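# Four arms sort items into containers by sticker color

## Task

Put every item into the container whose color matches the color of the sticker on that item.

## Robot and tools

Robots: four identical i2rt Big YAM arms, arm1 to arm4. Each has six revolute joints, a two-finger gripper and a wrist camera mounted above the hand. Their feet (base_link) in the scene frame: arm1 at (-0.644, +1.377, +0.914) with quat_wxyz (+0.682, +0.007, +0.004, +0.731); arm2 at (-0.655, -0.555, +0.928), (+0.747, +0.002, +0.000, -0.665); arm3 at (+0.651, -1.332, +0.868), (+0.663, -0.004, -0.006, -0.748); arm4 at (+0.648, +0.477, +0.879), (+0.687, +0.001, +0.003, +0.727). Each foot faces along its own +x. The hand reaches roughly 1.0 m from the joint1 axis. Room cameras: cam_room_a1, cam_room_a2, cam_room_b1, cam_room_b2. Wrist cameras: arm1_cam_wrist to arm4_cam_wrist.

Frame: one shared scene frame, in metres, origin on the floor, +z up. The hand point is midway between the finger pads, about 1 cm short of the fingertips. The fingers point along the hand's +z and close along its y. The hand line in the results gives this pose. hand_target is where the hand would be at the joint targets the drive currently holds. Printed poses can be off, more so at long reach.

move: every key is optional. Keys arm1..arm4 each hold that arm's own part; an arm you leave out keeps its old command. Within one arm's part:
- joints: absolute targets by name, in radians. joint1_rad -2.879..2.879 (base yaw, positive counter-clockwise seen from above, 0 = along the foot's +x). joint2_rad 0..3.141 (shoulder; 0 = upper arm pointing back, rising and swinging forward as it grows). joint3_rad 0..3.019 (elbow; 0 = folded). joint4_rad -1.692..1.57 (hand pitch, positive tips fingers up). joint5_rad -1.57..1.57 (sideways swing, positive to the arm's right). joint6_rad -2.094..2.094 (roll, positive clockwise viewed from behind). gripper_m 0..0.093 is the absolute fingertip gap in metres. Done tolerances: ±0.045, ±0.14, ±0.09, ±0.055, ±0.03, ±0.035 rad and ±0.003 m.
- target: one list of 7 numbers [x, y, z, qw, qx, qy, qz], an absolute hand pose in the scene frame (metres, unit quaternion). The hand travels in a straight line from its current hand_target toward it. When target is given, joints may only contain gripper_m.
- speed: top path speed in m/s, 0.002..0.5, default 0.25, allowed only together with target. Rotation is capped at twice this value in rad/s.
cameras: list of camera names, or "all"; omitted means all, [] means none.
All motions in one call begin together. Hand paths of different arms finish together, paced by the slowest, and each lasts 0.5 to 10 s; an action never exceeds 15 s. Each step the commanded pose is clamped to within 100 mm and 20 degrees of the measured hand, so big moves happen in chunks. Expect errors of a centimetre or more, overshoot of speed near full stretch, and wide swings during joint moves. Paths do not avoid obstacles or other arms.

wait: seconds from 0 to 10, plus optional cameras. Nothing new is commanded.
zoom_image: camera name and region [x0, y0, x1, y1] in pixels from the top-left, no larger than 504 by 504; only cameras present in the latest images.
read_manual: section "licences"; only licence text.
finished_scene: scene = the current scene's number. It is final; later calls in the same reply go to the next scene.

Results: each arm's joint_positions, Joint velocities ("within noise" if still), joint torques (N m, arm joints only, offset and noisy; entries 3 and 4 flip sign beyond ±28), hand, hand_target, joint_status and hand_status. A "move" line lists each arm that got a motion with "done" or its worst status. Statuses: off_target (stopped short, may still push); time_out (joints hold nearby targets and keep pushing; on_its_own lists them, and "held at" is the target, not the reading; to relax, resend the reported positions); not_followed (a safety check withheld the command, reported as "joint command not followed" or "pose unreachable"; the arm may keep trying until given new targets). Arms listed under "as last shown" were not commanded and their unchanged lines are repeated. The "pictures" line gives image order; images may lag the state slightly.

Gripper: closing on nothing reads 0.000-0.002. Holding a rigid part at full force reads up to about 0.005 below its width. A target just under the contact reading gives a light hold; about 0.005 lower or more gives full force (roughly 50-64 N per pad) and crushes soft items. Release with a target well above the reading.

Avoid: pushing items off the work area or to the floor (ends the scene), dropping items or releasing while moving, slamming, and arms pressing into each other (ends the scene; the self/other-arm check can be late and ignores fingers, gripper housings and cameras). Arms keep pushing on contact and do not wait for each other. Sustained pushing, loads or outstretched poses heat motors, even while you think: MOTOR HOT appears near 85 °C and at 100 °C an OVER-TEMPERATURE FAULT drops the arm for 30-60 s, after which affected keys read limit_stop_at_motor_heat and need resending. Objects may occasionally be nudged by outside pushes. If a move or wait is refused or a stop interrupts it, the remaining move, wait and finished_scene calls of that reply are skipped; unknown keys make a call invalid.

Each tool is called after "Call:" as name([rows], argument=value, ...), one row to a line, values as JSON.

## Session

Call:
move()

Scene clock: 0.00 s.
Joint torques (N m): no reading
Motor temperatures (°C): arm1=[22 24 25 23 21 21 21] | arm2=[24 24 24 22 22 20 23] | arm3=[24 24 23 24 24 23 23] | arm4=[23 21 22 22 25 21 24]
Heat: arm1: hottest joint3_rad 25 °C; arm2: hottest joint1_rad 24 °C; arm3: hottest joint1_rad 24 °C; arm4: hottest joint5_rad 25 °C.
Joint velocities: within noise
arm1.joint_positions: joint1_rad=-0.126 joint2_rad=+0.534 joint3_rad=+1.403 joint4_rad=-1.611 joint5_rad=-0.026 joint6_rad=-0.127 gripper_m=+0.09396
arm1.joint_status: not commanded
arm1.hand: x=-0.6307 y=+1.5344 z=+1.4214 quat_wxyz=(-0.298, +0.671, -0.622, -0.272) (m; scene frame)
arm1.hand_target: x=-0.6306 y=+1.5327 z=+1.4326 quat_wxyz=(-0.308, +0.666, -0.618, -0.280) (m; scene frame)
arm1.hand_status: not commanded
arm2.joint_positions: joint1_rad=-0.045 joint2_rad=+0.390 joint3_rad=+1.428 joint4_rad=-1.186 joint5_rad=+0.166 joint6_rad=-0.774 gripper_m=+0.09396
arm2.joint_status: not commanded
arm2.hand: x=-0.6756 y=-0.6916 z=+1.5578 quat_wxyz=(-0.217, -0.319, -0.688, +0.615) (m; scene frame)
arm2.hand_target: x=-0.6760 y=-0.6854 z=+1.5653 quat_wxyz=(-0.221, -0.317, -0.681, +0.622) (m; scene frame)
arm2.hand_status: not commanded
arm3.joint_positions: joint1_rad=+0.075 joint2_rad=+0.276 joint3_rad=+1.523 joint4_rad=-1.599 joint5_rad=-0.185 joint6_rad=-0.597 gripper_m=+0.09396
arm3.joint_status: not commanded
arm3.hand: x=+0.6803 y=-1.3506 z=+1.4452 quat_wxyz=(-0.326, -0.350, -0.735, +0.481) (m; scene frame)
arm3.hand_target: x=+0.6804 y=-1.3484 z=+1.4507 quat_wxyz=(-0.328, -0.347, -0.731, +0.487) (m; scene frame)
arm3.hand_status: not commanded
arm4.joint_positions: joint1_rad=+0.109 joint2_rad=+0.555 joint3_rad=+1.556 joint4_rad=-1.251 joint5_rad=+0.178 joint6_rad=-0.775 gripper_m=+0.09396
arm4.joint_status: not commanded
arm4.hand: x=+0.6522 y=+0.6599 z=+1.5276 quat_wxyz=(-0.572, +0.731, -0.297, -0.221) (m; scene frame)
arm4.hand_target: x=+0.6531 y=+0.6547 z=+1.5360 quat_wxyz=(-0.580, +0.725, -0.296, -0.226) (m; scene frame)
arm4.hand_status: not commanded
pictures: arm1_cam_wrist, arm2_cam_wrist, arm3_cam_wrist, arm4_cam_wrist, cam_room_a1, cam_room_a2, cam_room_b1, cam_room_b2
Images, in order (width x height): arm1_cam_wrist 672x504, arm2_cam_wrist 672x504, arm3_cam_wrist 672x504, arm4_cam_wrist 672x504, cam_room_a1 672x504, cam_room_a2 672x504, cam_room_b1 672x504, cam_room_b2 672x504.

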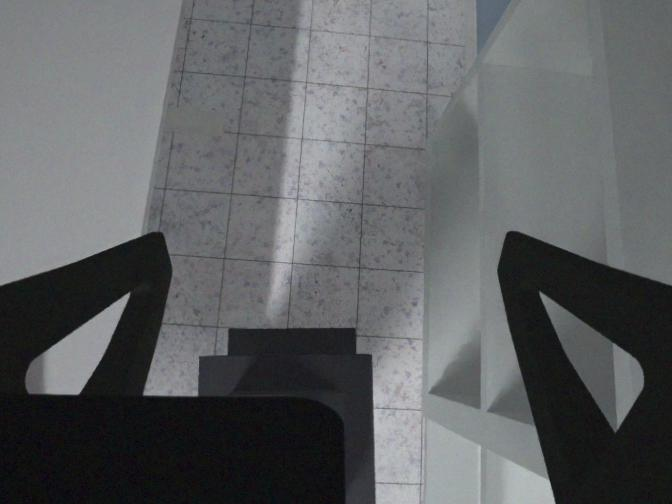

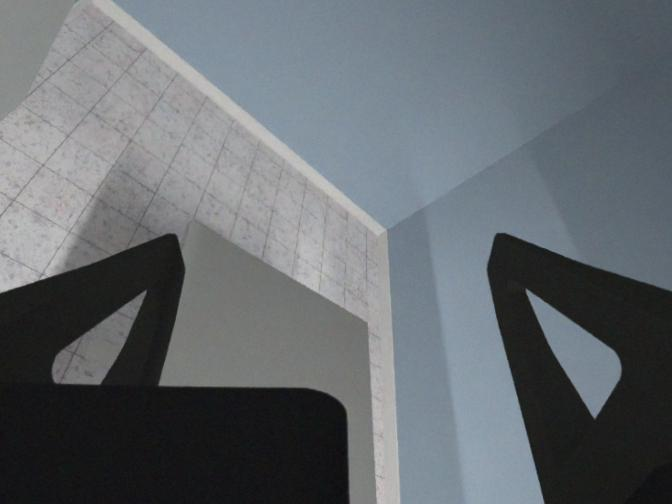

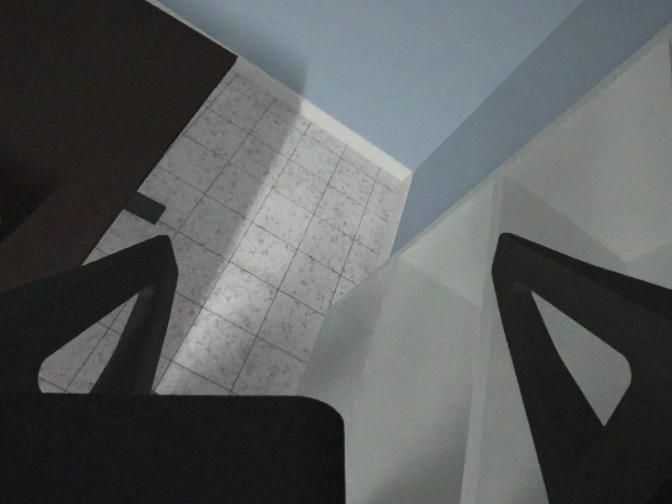

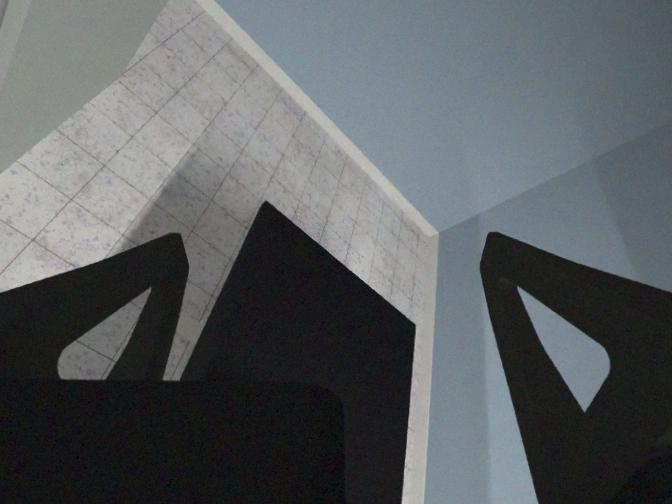

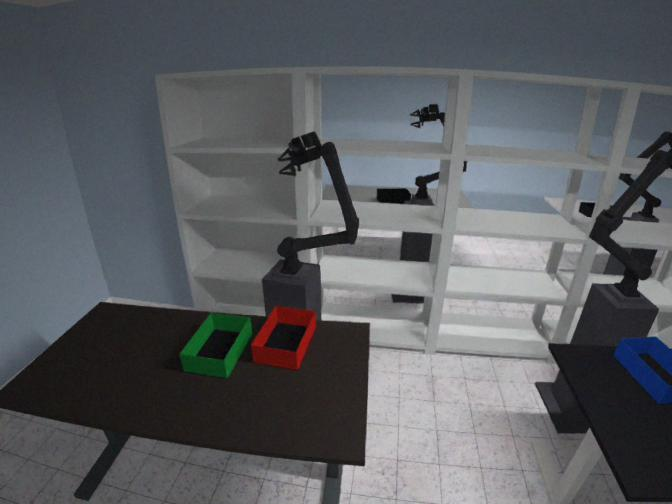

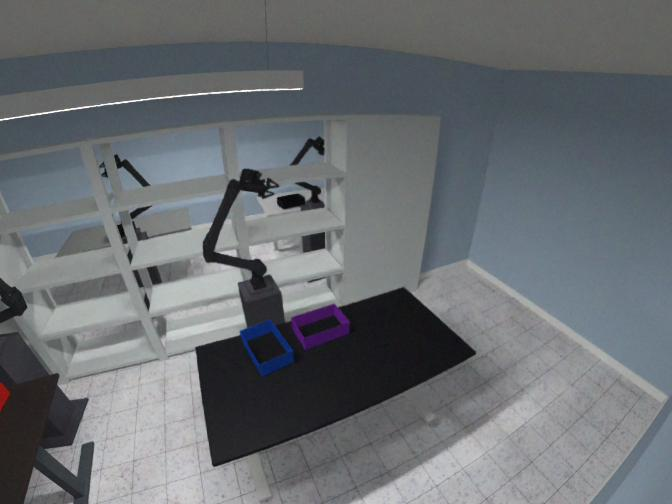

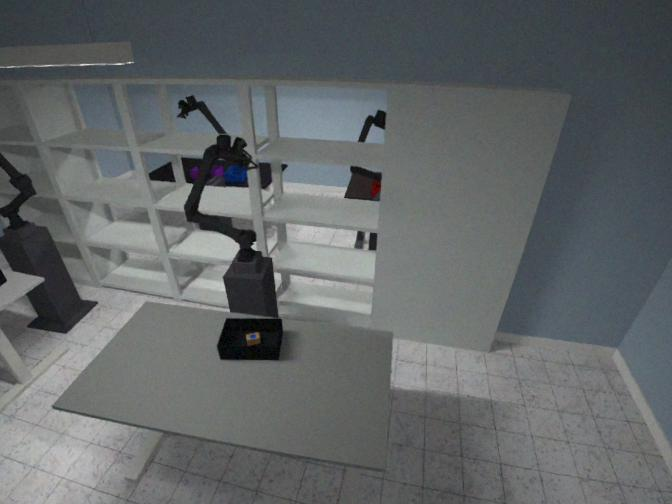

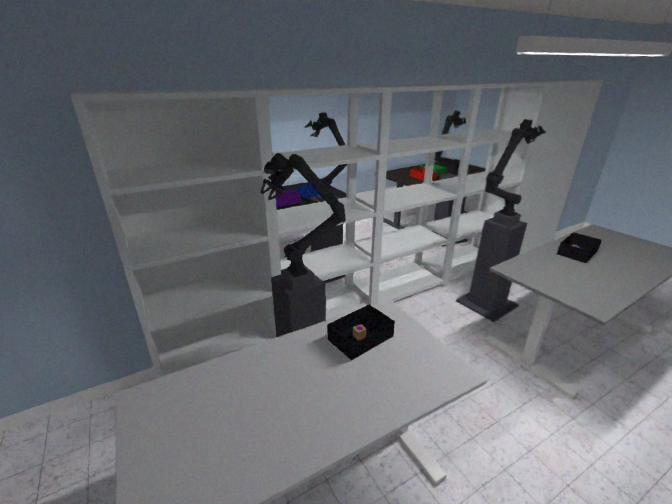

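Call:
zoom_image(camera="cam_room_b1", region=[60, 100, 460, 400])

Call:
zoom_image(camera="cam_room_b2", region=[240, 100, 640, 400])

Call:
zoom_image(camera="cam_room_a1", region=[160, 60, 664, 438])

Call:
zoom_image(camera="cam_room_a2", region=[0, 80, 480, 440])

Scaled by 1.260.

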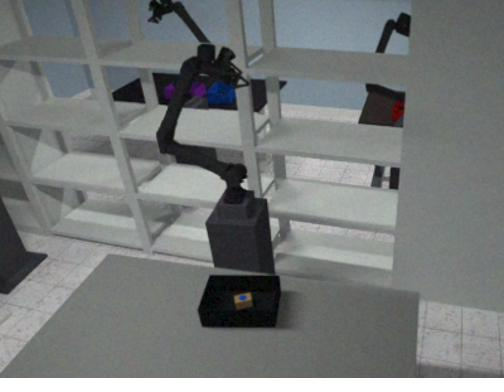

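Scaled by 1.260.

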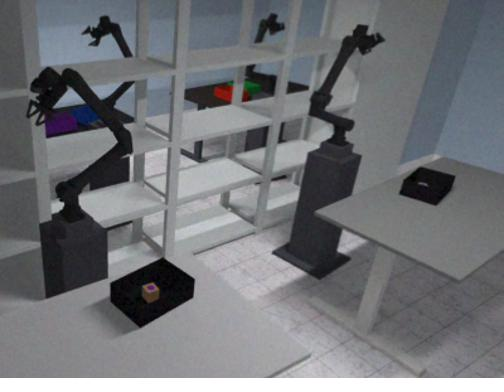

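Scaled by 1.000.

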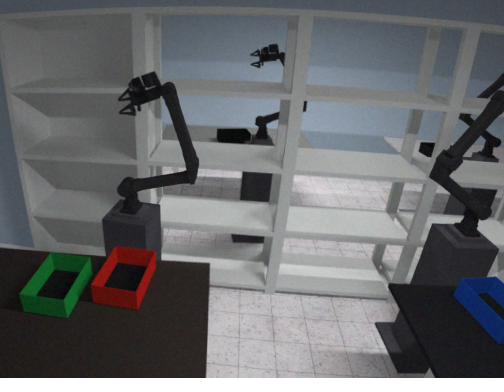

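Scaled by 1.050.

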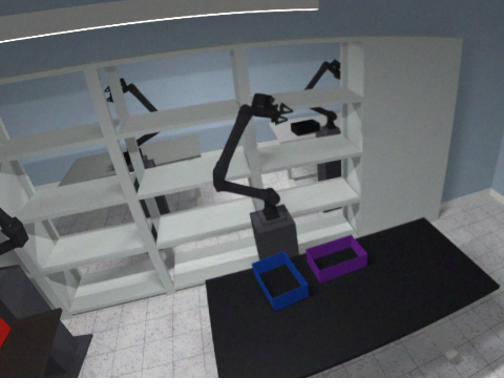

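Call:
move(arm1={"joints":{"joint2_rad":1.309,"joint3_rad":1.484,"joint4_rad":-1.396,"joint5_rad":0,"joint6_rad":0}}, arm2={"joints":{"joint2_rad":1.309,"joint3_rad":1.484,"joint4_rad":-1.396,"joint5_rad":0,"joint6_rad":0}}, arm3={"joints":{"joint2_rad":1.309,"joint3_rad":1.484,"joint4_rad":-1.396,"joint5_rad":0,"joint6_rad":0}}, arm4={"joints":{"joint2_rad":1.309,"joint3_rad":1.484,"joint4_rad":-1.396,"joint5_rad":0,"joint6_rad":0}}, cameras=[])

Call:
move(arm1={"joints":{"joint1_rad":1.5}}, arm2={"joints":{"joint1_rad":-1.688}}, arm3={"joints":{"joint1_rad":1.691}}, arm4={"joints":{"joint1_rad":-1.627}})

Scene clock: 67.37 s.
Joint torques (N m): arm1=[-1.32 -9.05 12.72 1.4 0.09 0.11] | arm2=[0.73 -12.1 12.27 0.92 -0.14 0.2] | arm3=[1.14 -12.51 9.91 0.8 0.12 0.03] | arm4=[0.67 -13.22 10.14 0.1 -0.02 0.18]
Motor temperatures (°C): arm1=[22 24 29 24 21 21 21] | arm2=[24 25 28 23 22 20 23] | arm3=[24 25 24 24 24 23 23] | arm4=[23 22 27 22 25 21 24]
Heat: arm1: hottest joint3_rad 29 °C; arm2: hottest joint3_rad 28 °C; arm3: hottest joint2_rad 25 °C; arm4: hottest joint3_rad 27 °C.
move: arm1 done; arm2 done; arm3 done; arm4 done
Joint velocities: within noise
arm1.joint_positions: joint1_rad=-0.126 joint2_rad=+1.326 joint3_rad=+1.462 joint4_rad=-1.407 joint5_rad=-0.002 joint6_rad=-0.008 gripper_m=+0.09396
arm1.joint_status: all done
arm1.hand: x=-0.6129 y=+1.8229 z=+1.2459 quat_wxyz=(-0.104, +0.681, -0.717, -0.109) (m; scene frame)
arm1.hand_target: x=-0.6122 y=+1.8255 z=+1.2640 quat_wxyz=(-0.122, +0.675, -0.717, -0.126) (m; scene frame)
arm1.hand_status: not commanded
arm2.joint_positions: joint1_rad=-0.045 joint2_rad=+1.306 joint3_rad=+1.476 joint4_rad=-1.383 joint5_rad=+0.003 joint6_rad=-0.015 gripper_m=+0.09396
arm2.joint_status: all done
arm2.hand: x=-0.6244 y=-1.0063 z=+1.2749 quat_wxyz=(-0.128, -0.666, -0.725, +0.122) (m; scene frame)
arm2.hand_target: x=-0.6240 y=-1.0051 z=+1.2761 quat_wxyz=(-0.127, -0.671, -0.721, +0.117) (m; scene frame)
arm2.hand_status: not commanded
arm3.joint_positions: joint1_rad=+0.075 joint2_rad=+1.321 joint3_rad=+1.473 joint4_rad=-1.401 joint5_rad=-0.003 joint6_rad=-0.008 gripper_m=+0.09395
arm3.joint_status: all done
arm3.hand: x=+0.6300 y=-1.7759 z=+1.2124 quat_wxyz=(-0.116, -0.710, -0.684, +0.120) (m; scene frame)
arm3.hand_target: x=+0.6295 y=-1.7760 z=+1.2230 quat_wxyz=(-0.125, -0.711, -0.679, +0.130) (m; scene frame)
arm3.hand_status: not commanded
arm4.joint_positions: joint1_rad=+0.109 joint2_rad=+1.320 joint3_rad=+1.467 joint4_rad=-1.385 joint5_rad=+0.003 joint6_rad=-0.014 gripper_m=+0.09396
arm4.joint_status: all done
arm4.hand: x=+0.5760 y=+0.9244 z=+1.2158 quat_wxyz=(-0.106, +0.757, -0.633, -0.125) (m; scene frame)
arm4.hand_target: x=+0.5759 y=+0.9222 z=+1.2276 quat_wxyz=(-0.110, +0.751, -0.637, -0.134) (m; scene frame)
arm4.hand_status: not commanded
pictures: none
No camera images: "cameras" was empty.

Scene clock: 69.37 s.
Joint torques (N m): arm1=[-2.26 -9.17 12.72 1.26 0.08 0.09] | arm2=[1.03 -11.93 12.25 0.91 -0.04 0.19] | arm3=[1.38 -12.81 9.84 0.8 0.06 0.01] | arm4=[1.14 -12.92 10.13 0.24 0.03 0.16]
Motor temperatures (°C): arm1=[22 24 30 23 21 21 21] | arm2=[24 25 28 23 22 20 23] | arm3=[24 25 24 24 24 23 23] | arm4=[23 22 27 22 24 21 24]
Heat: arm1: hottest joint3_rad 30 °C; arm2: hottest joint3_rad 28 °C; arm3: hottest joint2_rad 25 °C; arm4: hottest joint3_rad 27 °C.
move: arm1 done; arm2 done; arm3 done; arm4 done
Joint velocities: within noise
arm1.joint_positions: joint1_rad=+1.502 joint2_rad=+1.326 joint3_rad=+1.462 joint4_rad=-1.405 joint5_rad=-0.002 joint6_rad=-0.006 gripper_m=+0.09398
arm1.joint_status: all done
arm1.hand: x=-1.0860 y=+1.3766 z=+1.2523 quat_wxyz=(-0.001, +0.987, +0.003, -0.158) (m; scene frame)
arm1.hand_target: x=-1.0881 y=+1.3778 z=+1.2703 quat_wxyz=(-0.001, +0.983, -0.001, -0.182) (m; scene frame)
arm1.hand_status: not commanded
arm2.joint_positions: joint1_rad=-1.692 joint2_rad=+1.306 joint3_rad=+1.476 joint4_rad=-1.383 joint5_rad=+0.000 joint6_rad=-0.013 gripper_m=+0.09398
arm2.joint_status: all done
arm2.hand: x=-1.1067 y=-0.5539 z=+1.2754 quat_wxyz=(+0.003, -0.984, -0.004, +0.177) (m; scene frame)
arm2.hand_target: x=-1.1056 y=-0.5558 z=+1.2766 quat_wxyz=(+0.002, -0.985, +0.000, +0.173) (m; scene frame)
arm2.hand_status: not commanded
arm3.joint_positions: joint1_rad=+1.689 joint2_rad=+1.321 joint3_rad=+1.473 joint4_rad=-1.401 joint5_rad=-0.001 joint6_rad=-0.006 gripper_m=+0.09398
arm3.joint_status: all done
arm3.hand: x=+1.1000 y=-1.3282 z=+1.2068 quat_wxyz=(-0.161, +0.003, -0.987, +0.007) (m; scene frame)
arm3.hand_target: x=+1.1003 y=-1.3274 z=+1.2174 quat_wxyz=(-0.175, +0.001, -0.985, +0.007) (m; scene frame)
arm3.hand_status: not commanded
arm4.joint_positions: joint1_rad=-1.632 joint2_rad=+1.320 joint3_rad=+1.467 joint4_rad=-1.385 joint5_rad=+0.001 joint6_rad=-0.012 gripper_m=+0.09398
arm4.joint_status: all done
arm4.hand: x=+1.1013 y=+0.4756 z=+1.2149 quat_wxyz=(-0.163, +0.004, -0.987, +0.003) (m; scene frame)
arm4.hand_target: x=+1.0993 y=+0.4783 z=+1.2266 quat_wxyz=(-0.172, +0.000, -0.985, +0.002) (m; scene frame)
arm4.hand_status: not commanded
pictures: arm1_cam_wrist, arm2_cam_wrist, arm3_cam_wrist, arm4_cam_wrist, cam_room_a1, cam_room_a2, cam_room_b1, cam_room_b2
Images, in order (width x height): arm1_cam_wrist 672x504, arm2_cam_wrist 672x504, arm3_cam_wrist 672x504, arm4_cam_wrist 672x504, cam_room_a1 672x504, cam_room_a2 672x504, cam_room_b1 672x504, cam_room_b2 672x504.

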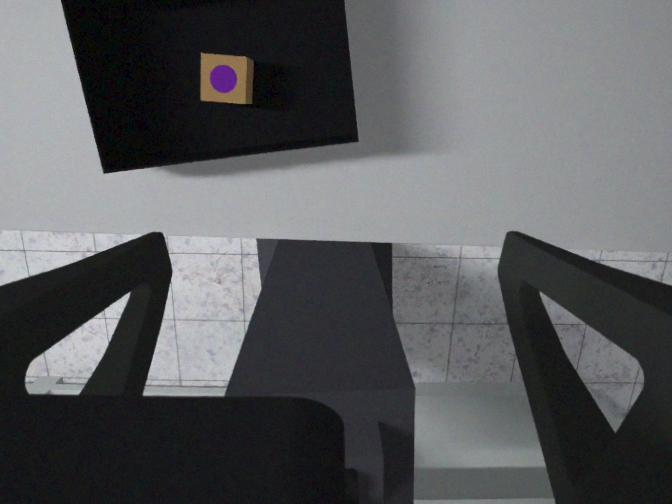

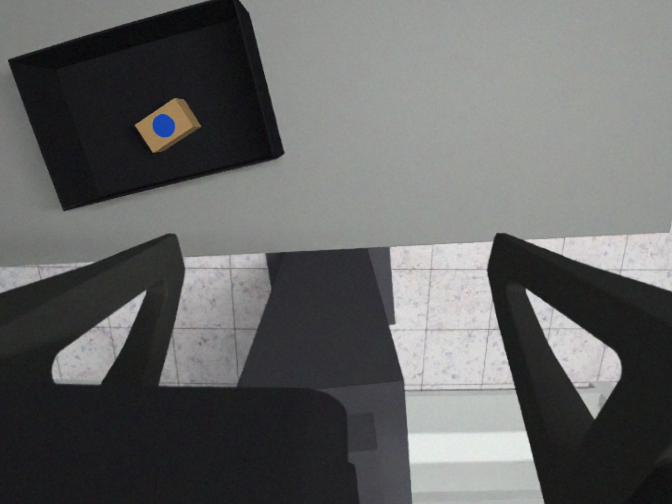

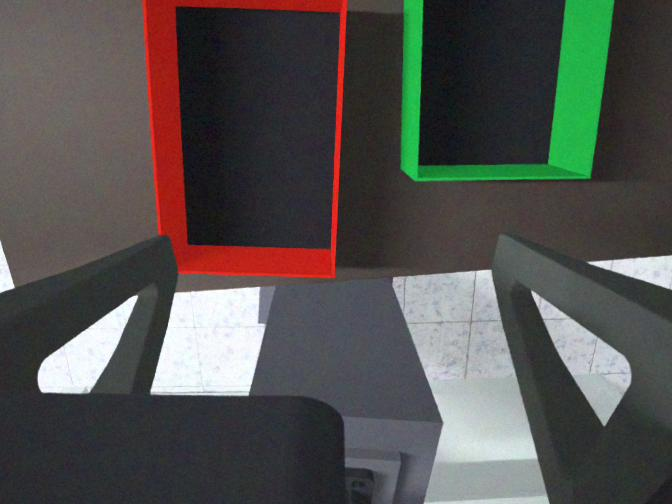

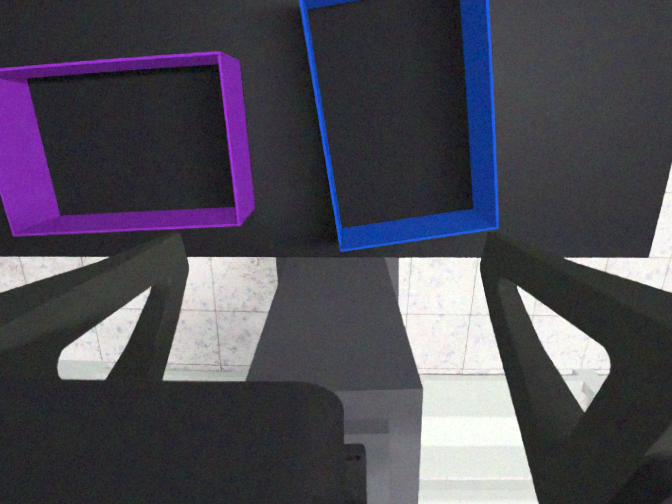

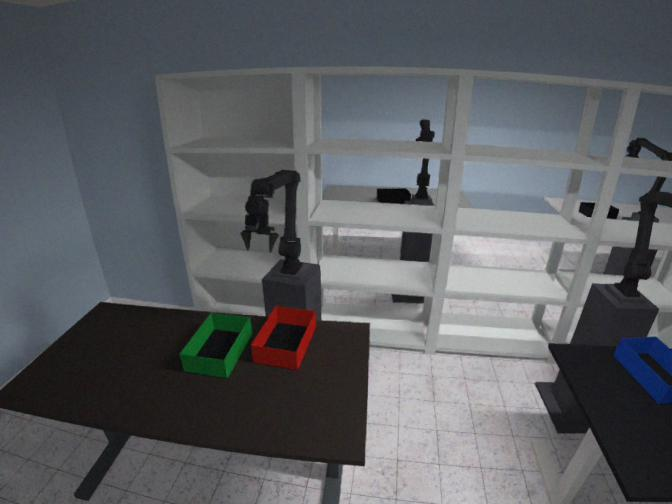

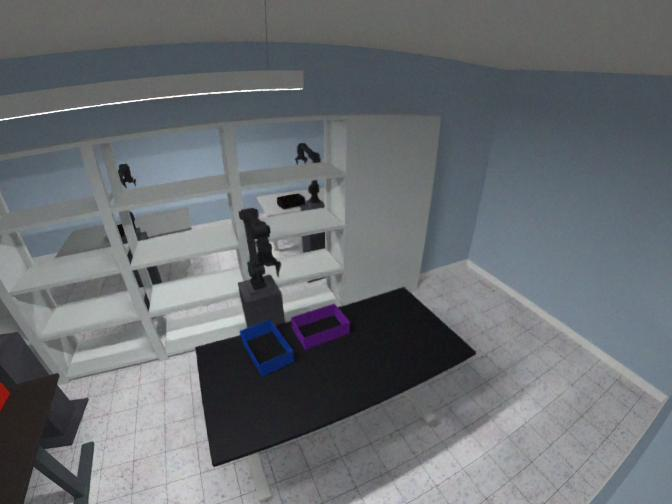

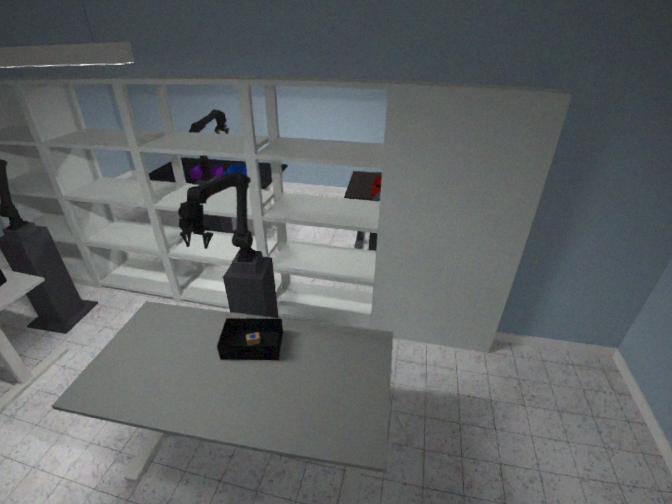

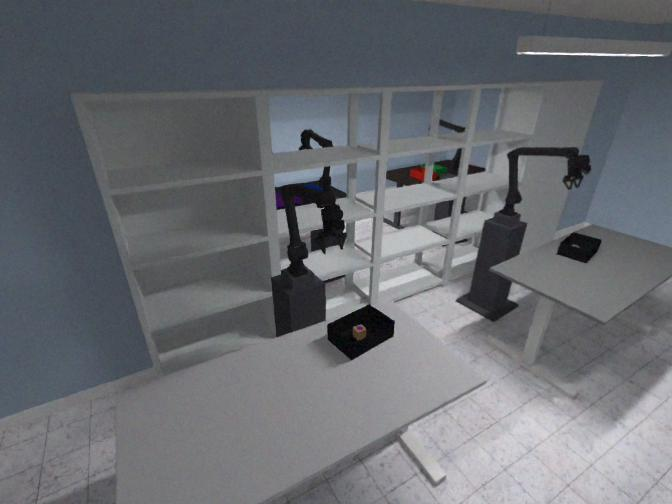

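Call:
move(arm1={"joints":{"joint1_rad":1.76,"joint2_rad":1.665,"joint3_rad":1.613,"joint4_rad":-1.518}}, arm2={"joints":{"joint1_rad":-1.26,"joint2_rad":1.665,"joint3_rad":1.613,"joint4_rad":-1.518}}, arm4={"joints":{"joint1_rad":-0.05,"joint2_rad":1.326,"joint3_rad":0.941,"joint4_rad":0.386,"joint5_rad":-1.55}}, cameras=["arm1_cam_wrist","arm2_cam_wrist","arm4_cam_wrist"])

Scene clock: 127.57 s.
Joint torques (N m): arm1=[-3.08 -14.68 12.85 -0.01 0.07 0.1] | arm2=[0.44 -18.61 13.23 0.14 0 0.19] | arm3=[1.2 -12.81 9.91 0.79 0.07 0.01] | arm4=[0.38 -11.58 8.4 1.39 -0.06 0.12]
Motor temperatures (°C): arm1=[22 25 34 23 21 21 21] | arm2=[24 25 33 22 22 20 23] | arm3=[24 26 27 24 24 23 23] | arm4=[23 22 30 22 24 21 24]
Heat: arm1: hottest joint3_rad 34 °C; arm2: hottest joint3_rad 33 °C; arm3: hottest joint3_rad 27 °C; arm4: hottest joint3_rad 30 °C.
move: arm1 done; arm2 done; arm4 done
Joint velocities: within noise
arm1.joint_positions: joint1_rad=+1.769 joint2_rad=+1.685 joint3_rad=+1.585 joint4_rad=-1.506 joint5_rad=-0.001 joint6_rad=-0.006 gripper_m=+0.09398
arm1.joint_status: all done
arm1.hand: x=-1.1261 y=+1.2440 z=+1.1361 quat_wxyz=(-0.004, +0.991, +0.136, +0.011) (m; scene frame)
arm1.hand_target: x=-1.1300 y=+1.2478 z=+1.1568 quat_wxyz=(-0.002, +0.992, +0.129, -0.008) (m; scene frame)
arm1.hand_status: not commanded
arm2.joint_positions: joint1_rad=-1.257 joint2_rad=+1.673 joint3_rad=+1.585 joint4_rad=-1.506 joint5_rad=+0.000 joint6_rad=-0.012 gripper_m=+0.09398
arm2.joint_status: all done
arm2.hand: x=-1.1125 y=-0.7656 z=+1.1478 quat_wxyz=(+0.004, -0.975, -0.220, -0.012) (m; scene frame)
arm2.hand_target: x=-1.1168 y=-0.7658 z=+1.1622 quat_wxyz=(+0.001, -0.977, -0.212, -0.001) (m; scene frame)
arm2.hand_status: not commanded
arm3: as last shown
arm4.joint_positions: joint1_rad=-0.046 joint2_rad=+1.328 joint3_rad=+0.945 joint4_rad=+0.370 joint5_rad=-1.547 joint6_rad=-0.009 gripper_m=+0.09405
arm4.joint_status: all done
arm4.hand: x=+0.4737 y=+0.9061 z=+1.2489 quat_wxyz=(-0.002, +0.706, -0.007, -0.709) (m; scene frame)
arm4.hand_target: x=+0.4754 y=+0.9052 z=+1.2494 quat_wxyz=(-0.004, +0.705, -0.006, -0.709) (m; scene frame)
arm4.hand_status: not commanded
pictures: arm1_cam_wrist, arm2_cam_wrist, arm4_cam_wrist
Images, in order (width x height): arm1_cam_wrist 672x504, arm2_cam_wrist 672x504, arm4_cam_wrist 672x504.

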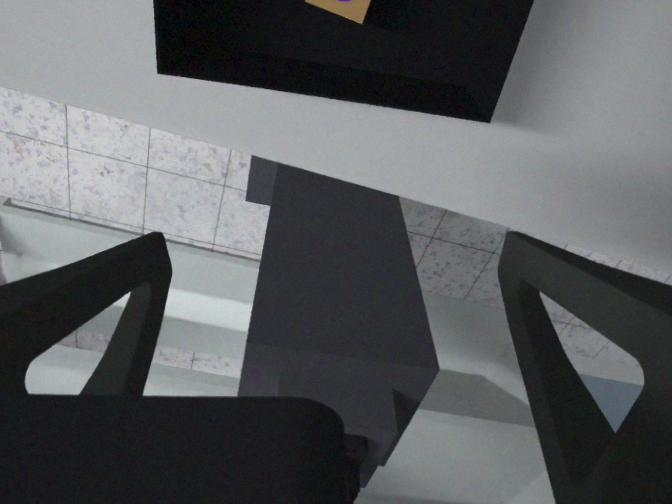

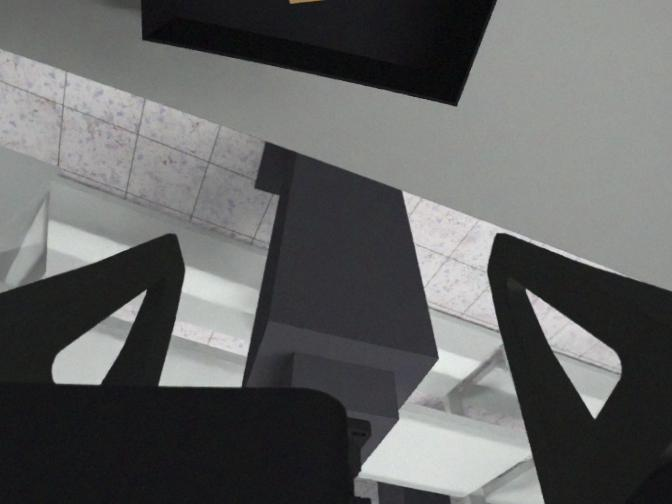

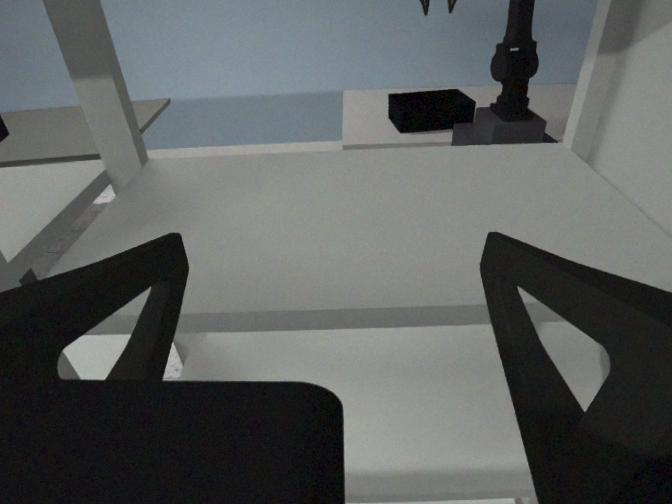

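Call:
move(arm1={"joints":{"joint2_rad":1.34,"joint3_rad":1.042,"joint4_rad":-0.749}}, arm2={"joints":{"joint2_rad":1.34,"joint3_rad":1.042,"joint4_rad":-0.749}}, arm4={"joints":{"joint1_rad":-2.8,"joint5_rad":1.55}}, cameras=["arm1_cam_wrist","arm2_cam_wrist","arm4_cam_wrist"])

Call:
zoom_image(camera="arm1_cam_wrist", region=[150, 50, 550, 350])

Call:
zoom_image(camera="arm2_cam_wrist", region=[150, 50, 550, 350])

Scene clock: 169.97 s.
Joint torques (N m): arm1=[-2.84 -8 12.18 2 0.06 0.08] | arm2=[0.5 -11.46 11.21 2.51 0 0.19] | arm3=[1.32 -12.86 9.89 0.77 0.08 0.01] | arm4=[1.08 -11.69 8.47 1.51 0.25 0.13]
Motor temperatures (°C): arm1=[22 27 34 23 21 21 21] | arm2=[24 27 32 22 22 20 23] | arm3=[24 26 27 24 24 23 23] | arm4=[23 23 31 22 24 21 24]
Heat: arm1: hottest joint3_rad 34 °C; arm2: hottest joint3_rad 32 °C; arm3: hottest joint3_rad 27 °C; arm4: hottest joint3_rad 31 °C.
move: arm1 done; arm2 done; arm4 done
Joint velocities: within noise
arm1.joint_positions: joint1_rad=+1.769 joint2_rad=+1.342 joint3_rad=+1.028 joint4_rad=-0.768 joint5_rad=-0.001 joint6_rad=-0.006 gripper_m=+0.09398
arm1.joint_status: all done
arm1.hand: x=-1.1048 y=+1.2501 z=+1.1009 quat_wxyz=(+0.030, +0.959, +0.133, -0.248) (m; scene frame)
arm1.hand_target: x=-1.1141 y=+1.2523 z=+1.1107 quat_wxyz=(+0.031, +0.956, +0.125, -0.264) (m; scene frame)
arm1.hand_status: not commanded
arm2.joint_positions: joint1_rad=-1.257 joint2_rad=+1.328 joint3_rad=+1.046 joint4_rad=-0.766 joint5_rad=+0.000 joint6_rad=-0.012 gripper_m=+0.09398
arm2.joint_status: all done
arm2.hand: x=-1.0976 y=-0.7586 z=+1.1217 quat_wxyz=(-0.052, -0.943, -0.213, +0.252) (m; scene frame)
arm2.hand_target: x=-1.1010 y=-0.7585 z=+1.1162 quat_wxyz=(-0.053, -0.944, -0.205, +0.252) (m; scene frame)
arm2.hand_status: not commanded
arm3: as last shown
arm4.joint_positions: joint1_rad=-2.804 joint2_rad=+1.328 joint3_rad=+0.945 joint4_rad=+0.370 joint5_rad=+1.547 joint6_rad=-0.009 gripper_m=+0.09407
arm4.joint_status: all done
arm4.hand: x=+0.6552 y=+0.0160 z=+1.2511 quat_wxyz=(-0.140, -0.688, -0.154, +0.695) (m; scene frame)
arm4.hand_target: x=+0.6566 y=+0.0175 z=+1.2516 quat_wxyz=(-0.148, -0.690, -0.146, +0.693) (m; scene frame)
arm4.hand_status: not commanded
pictures: arm1_cam_wrist, arm2_cam_wrist, arm4_cam_wrist
Images, in order (width x height): arm1_cam_wrist 672x504, arm2_cam_wrist 672x504, arm4_cam_wrist 672x504.

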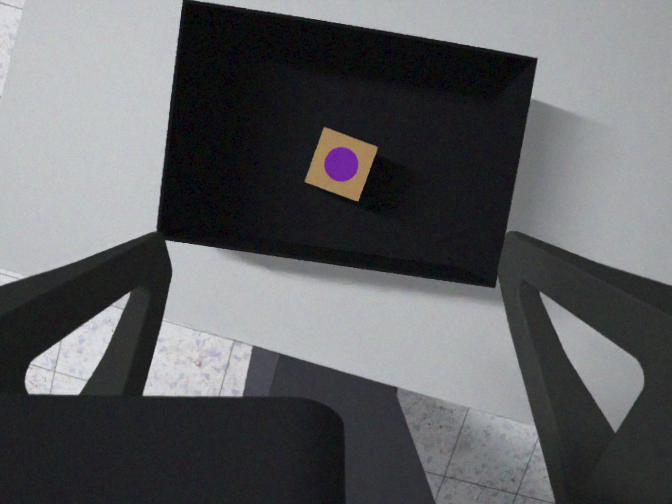

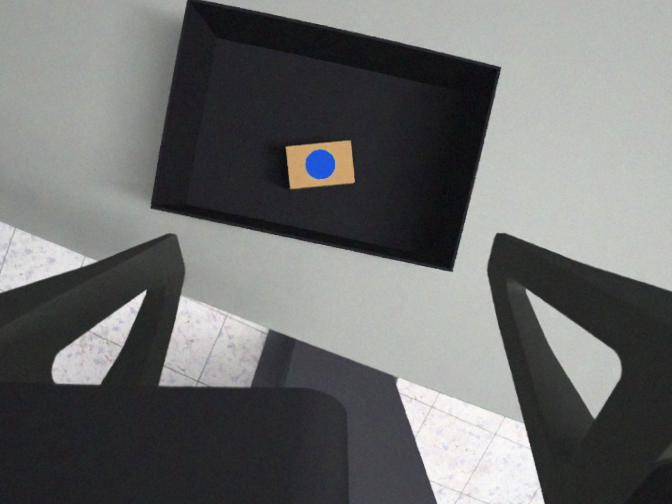

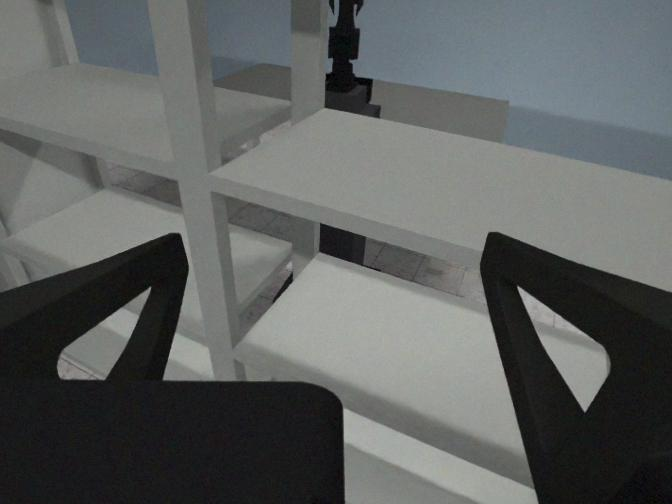

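Scaled by 1.260.

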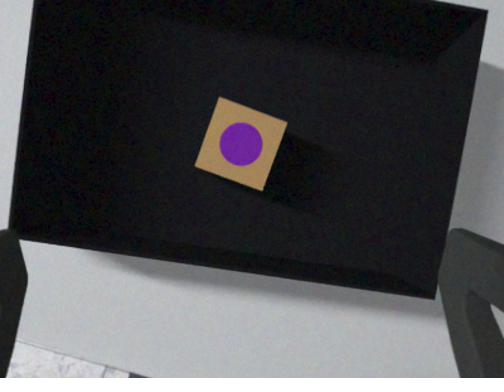

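Scaled by 1.260.

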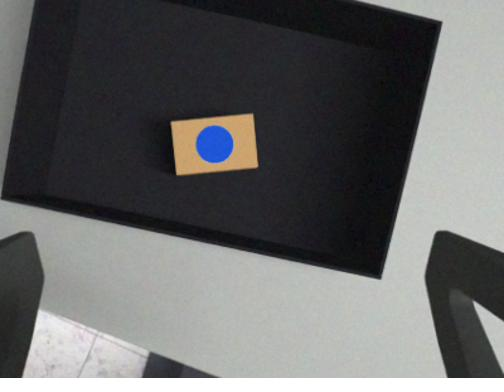

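Call:
move(arm1={"target":[-1.141,1.245,0.91,0.0083,-0.9756,0.0375,0.2163]}, arm2={"target":[-1.134,-0.791,0.91,-0.0557,-0.9434,-0.2515,0.2091]}, arm4={"joints":{"joint1_rad":0.92,"joint5_rad":0}}, cameras=["arm1_cam_wrist","arm2_cam_wrist","arm4_cam_wrist"])

Scene clock: 220.13 s.
Joint torques (N m): arm1=[-1.2 -11.93 8.68 1.66 0.22 0.15] | arm2=[1.44 -15.85 8.84 2.26 -0.19 -0.08] | arm3=[1.38 -12.69 9.91 0.79 0.08 0.02] | arm4=[0.62 -11.99 8.94 2.09 0.11 0.15]
Motor temperatures (°C): arm1=[22 25 32 23 21 21 21] | arm2=[24 26 32 22 22 20 23] | arm3=[24 26 28 24 24 23 23] | arm4=[23 23 32 22 24 21 24]
Heat: arm1: hottest joint3_rad 32 °C; arm2: hottest joint3_rad 32 °C; arm3: hottest joint3_rad 28 °C; arm4: hottest joint3_rad 32 °C.
move: arm1 off_target; arm2 done; arm4 done
Joint velocities: within noise
arm1.joint_positions: joint1_rad=+1.804 joint2_rad=+1.759 joint3_rad=+0.933 joint4_rad=-0.385 joint5_rad=+0.152 joint6_rad=+0.351 gripper_m=+0.09398
arm1.joint_status: not commanded
arm1.hand: x=-1.1329 y=+1.2527 z=+0.9019 quat_wxyz=(-0.015, +0.979, -0.037, -0.200) (m; scene frame)
arm1.hand_target: x=-1.1408 y=+1.2450 z=+0.9101 quat_wxyz=(-0.008, +0.976, -0.037, -0.216) (m; scene frame)
arm1.hand_status: off_target (0.014 m and 2.0 deg from the pose sent, 0.194 m and 20.4 deg at the start)
arm2.joint_positions: joint1_rad=-1.249 joint2_rad=+1.775 joint3_rad=+0.961 joint4_rad=-0.327 joint5_rad=-0.029 joint6_rad=-0.052 gripper_m=+0.09398
arm2.joint_status: not commanded
arm2.hand: x=-1.1326 y=-0.7843 z=+0.9127 quat_wxyz=(-0.054, -0.947, -0.240, +0.205) (m; scene frame)
arm2.hand_target: x=-1.1339 y=-0.7910 z=+0.9100 quat_wxyz=(-0.056, -0.943, -0.251, +0.209) (m; scene frame)
arm2.hand_status: done (0.007 m and 1.5 deg from the pose sent, 0.217 m and 6.6 deg at the start)
arm3: as last shown
arm4.joint_positions: joint1_rad=+0.925 joint2_rad=+1.328 joint3_rad=+0.945 joint4_rad=+0.370 joint5_rad=-0.001 joint6_rad=-0.009 gripper_m=+0.09407
arm4.joint_status: all done
arm4.hand: x=+0.1533 y=+0.8106 z=+1.2486 quat_wxyz=(-0.205, +0.681, -0.205, -0.673) (m; scene frame)
arm4.hand_target: x=+0.1561 y=+0.8128 z=+1.2514 quat_wxyz=(-0.206, +0.674, -0.209, -0.678) (m; scene frame)
arm4.hand_status: not commanded
pictures: arm1_cam_wrist, arm2_cam_wrist, arm4_cam_wrist
Images, in order (width x height): arm1_cam_wrist 672x504, arm2_cam_wrist 672x504, arm4_cam_wrist 672x504.

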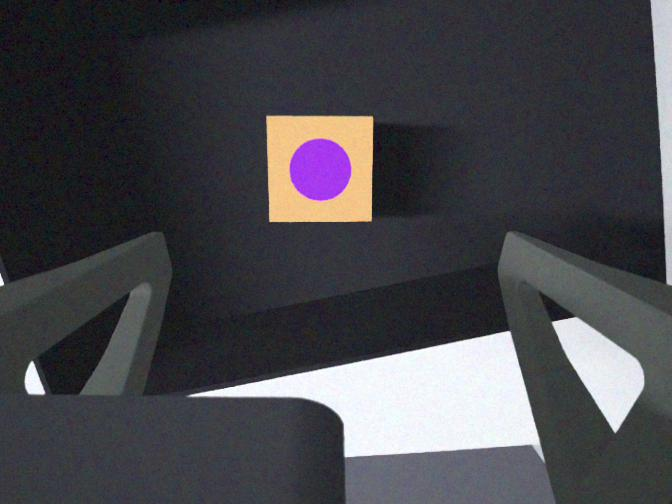

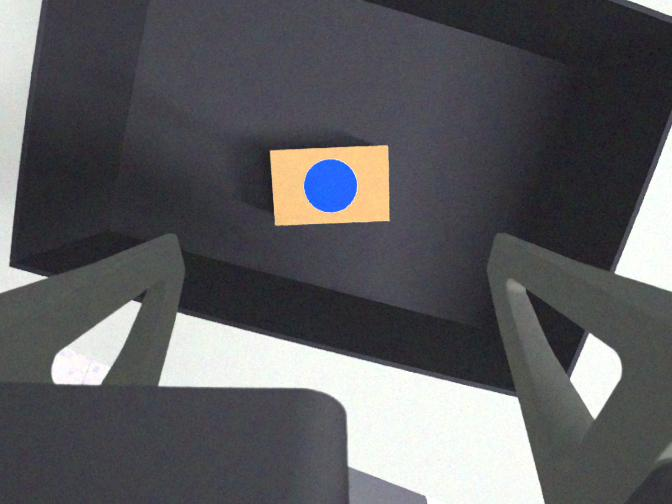

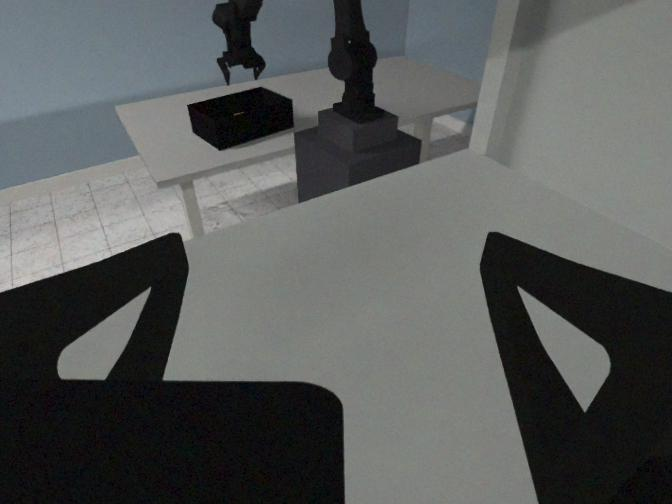

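Call:
move(arm1={"target":[-1.157,1.238,0.772,0.0083,-0.9756,0.0375,0.2163],"speed":0.12}, arm2={"target":[-1.1385,-0.797,0.76,-0.0557,-0.9434,-0.2515,0.2091],"speed":0.12}, cameras=["arm1_cam_wrist","arm2_cam_wrist","cam_room_b1","cam_room_b2"])

Call:
zoom_image(camera="cam_room_b1", region=[150, 230, 350, 380])

Call:
zoom_image(camera="cam_room_b2", region=[260, 230, 460, 380])

Scene clock: 238.70 s.
Joint torques (N m): arm1=[-0.79 -12.75 8.01 1.69 0.21 0.11] | arm2=[1.38 -15.91 7.17 2.11 0.04 -0.03] | arm3=[1.14 -12.75 9.88 0.79 0.07 0] | arm4=[0.26 -12.34 8.88 2.06 0.12 0.16]
Motor temperatures (°C): arm1=[22 25 32 23 21 21 21] | arm2=[24 26 31 22 22 20 23] | arm3=[24 26 28 24 24 23 23] | arm4=[23 23 32 22 24 21 24]
Heat: arm1: hottest joint3_rad 32 °C; arm2: hottest joint3_rad 31 °C; arm3: hottest joint3_rad 28 °C; arm4: hottest joint3_rad 32 °C.
move: arm1 off_target; arm2 off_target
Joint velocities: within noise
arm1.joint_positions: joint1_rad=+1.810 joint2_rad=+2.097 joint3_rad=+0.939 joint4_rad=-0.064 joint5_rad=+0.155 joint6_rad=+0.357 gripper_m=+0.09398
arm1.joint_status: not commanded
arm1.hand: x=-1.1378 y=+1.2498 z=+0.7661 quat_wxyz=(-0.017, +0.980, -0.037, -0.196) (m; scene frame)
arm1.hand_target: x=-1.1564 y=+1.2379 z=+0.7728 quat_wxyz=(-0.008, +0.976, -0.037, -0.216) (m; scene frame)
arm1.hand_status: off_target (0.023 m and 2.6 deg from the pose sent, 0.133 m and 2.0 deg at the start)
arm2.joint_positions: joint1_rad=-1.242 joint2_rad=+2.124 joint3_rad=+0.965 joint4_rad=+0.028 joint5_rad=-0.031 joint6_rad=-0.048 gripper_m=+0.09398
arm2.joint_status: not commanded
arm2.hand: x=-1.1363 y=-0.7903 z=+0.7710 quat_wxyz=(-0.057, -0.946, -0.242, +0.210) (m; scene frame)
arm2.hand_target: x=-1.1380 y=-0.7967 z=+0.7603 quat_wxyz=(-0.056, -0.943, -0.251, +0.209) (m; scene frame)
arm2.hand_status: off_target (0.013 m and 1.1 deg from the pose sent, 0.153 m and 1.5 deg at the start)
arm3, arm4: as last shown
pictures: arm1_cam_wrist, arm2_cam_wrist, cam_room_b1, cam_room_b2
Images, in order (width x height): arm1_cam_wrist 672x504, arm2_cam_wrist 672x504, cam_room_b1 672x504, cam_room_b2 672x504.

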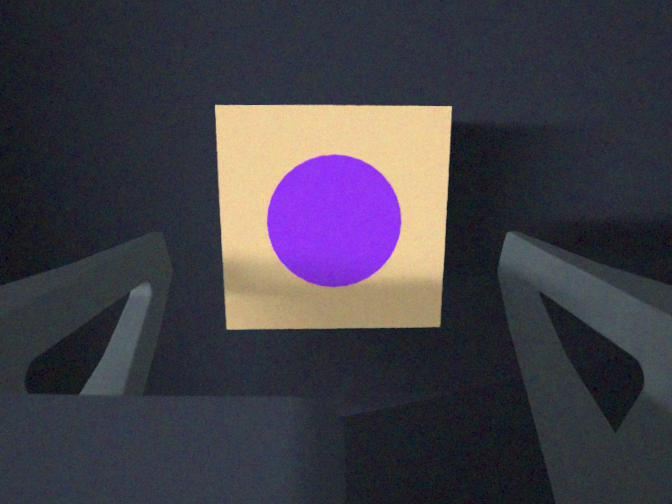

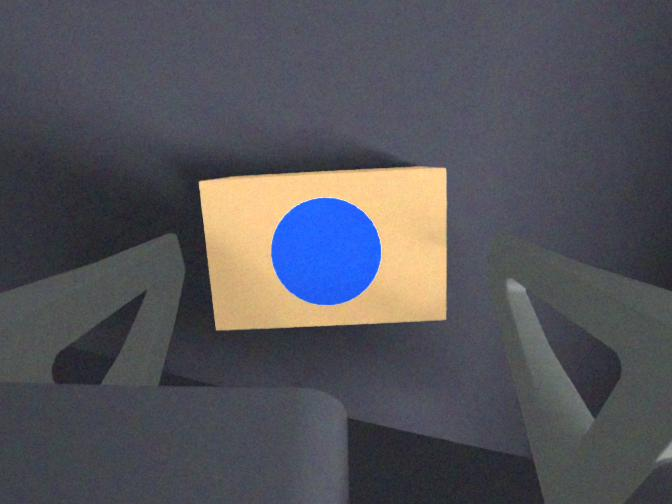

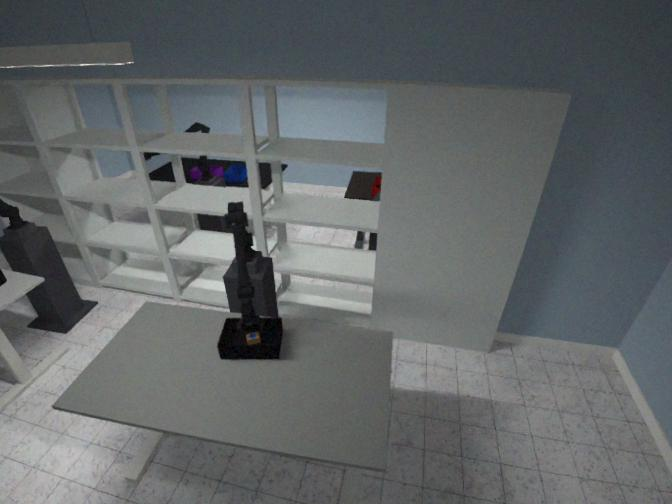

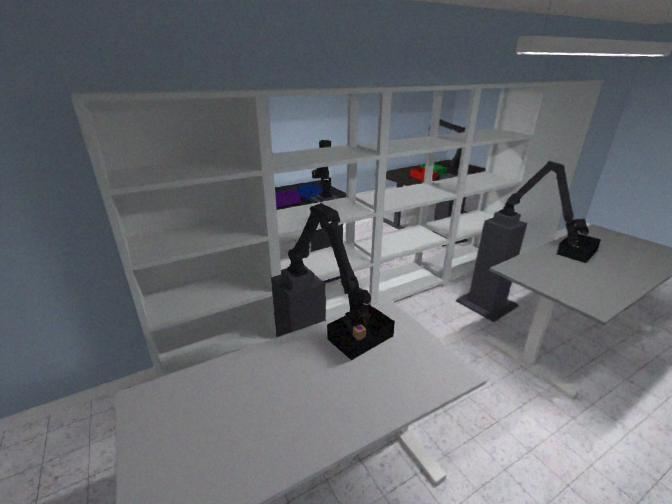

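Scaled by 2.520.

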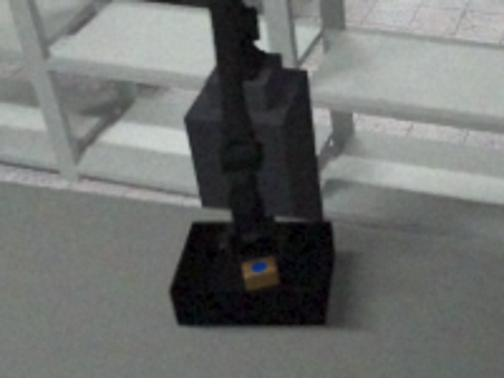

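Scaled by 2.520.

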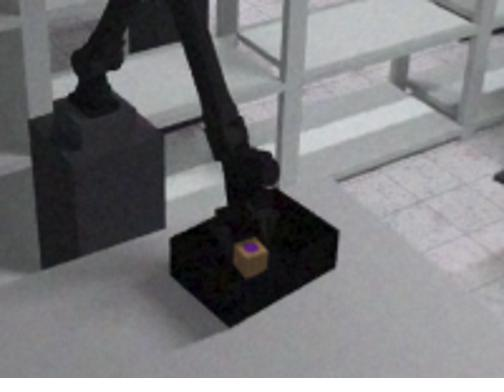

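Call:
move(arm1={"target":[-1.168,1.2387,0.762,0.0083,-0.9756,0.0375,0.2163],"speed":0.08}, arm2={"target":[-1.141,-0.798,0.740,-0.0557,-0.9434,-0.2515,0.2091],"speed":0.08}, cameras=["arm1_cam_wrist","arm2_cam_wrist"])

Scene clock: 252.23 s.
Joint torques (N m): arm1=[-1.38 -12.63 7.88 1.81 0.11 0.04] | arm2=[1.38 -15.79 6.99 2.1 0.03 -0.05] | arm3=[1.26 -12.81 9.91 0.77 0.07 0.02] | arm4=[0.21 -12.57 8.87 1.96 0.1 0.14]
Motor temperatures (°C): arm1=[22 26 31 23 21 21 21] | arm2=[24 26 30 22 22 20 23] | arm3=[24 26 28 24 24 23 23] | arm4=[23 23 32 22 24 21 24]
Heat: arm1: hottest joint3_rad 31 °C; arm2: hottest joint3_rad 30 °C; arm3: hottest joint3_rad 28 °C; arm4: hottest joint3_rad 32 °C.
move: arm1 off_target; arm2 off_target
Joint velocities: within noise
arm1.joint_positions: joint1_rad=+1.810 joint2_rad=+2.129 joint3_rad=+0.976 joint4_rad=-0.060 joint5_rad=+0.155 joint6_rad=+0.357 gripper_m=+0.09398
arm1.joint_status: not commanded
arm1.hand: x=-1.1504 y=+1.2459 z=+0.7598 quat_wxyz=(-0.015, +0.979, -0.038, -0.200) (m; scene frame)
arm1.hand_target: x=-1.1674 y=+1.2388 z=+0.7626 quat_wxyz=(-0.008, +0.976, -0.037, -0.216) (m; scene frame)
arm1.hand_status: off_target (0.019 m and 2.0 deg from the pose sent, 0.033 m and 2.6 deg at the start)
arm2.joint_positions: joint1_rad=-1.242 joint2_rad=+2.173 joint3_rad=+0.984 joint4_rad=+0.063 joint5_rad=-0.031 joint6_rad=-0.048 gripper_m=+0.09398
arm2.joint_status: not commanded
arm2.hand: x=-1.1401 y=-0.7921 z=+0.7540 quat_wxyz=(-0.057, -0.945, -0.242, +0.212) (m; scene frame)
arm2.hand_target: x=-1.1405 y=-0.7977 z=+0.7404 quat_wxyz=(-0.056, -0.943, -0.251, +0.209) (m; scene frame)
arm2.hand_status: off_target (0.015 m and 1.2 deg from the pose sent, 0.032 m and 1.1 deg at the start)
arm3, arm4: as last shown
pictures: arm1_cam_wrist, arm2_cam_wrist
Images, in order (width x height): arm1_cam_wrist 672x504, arm2_cam_wrist 672x504.

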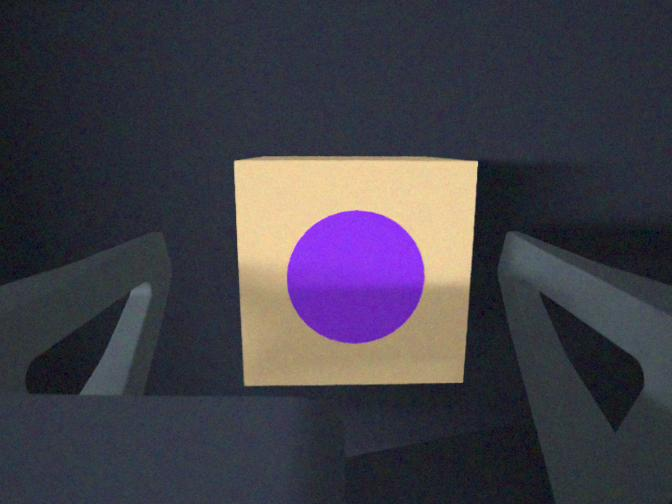

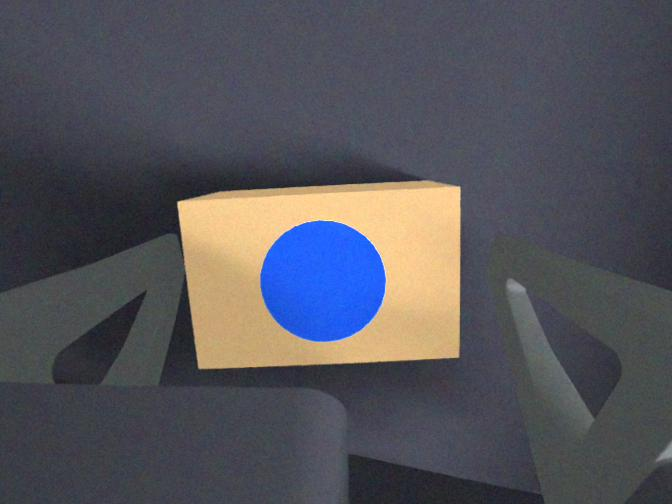

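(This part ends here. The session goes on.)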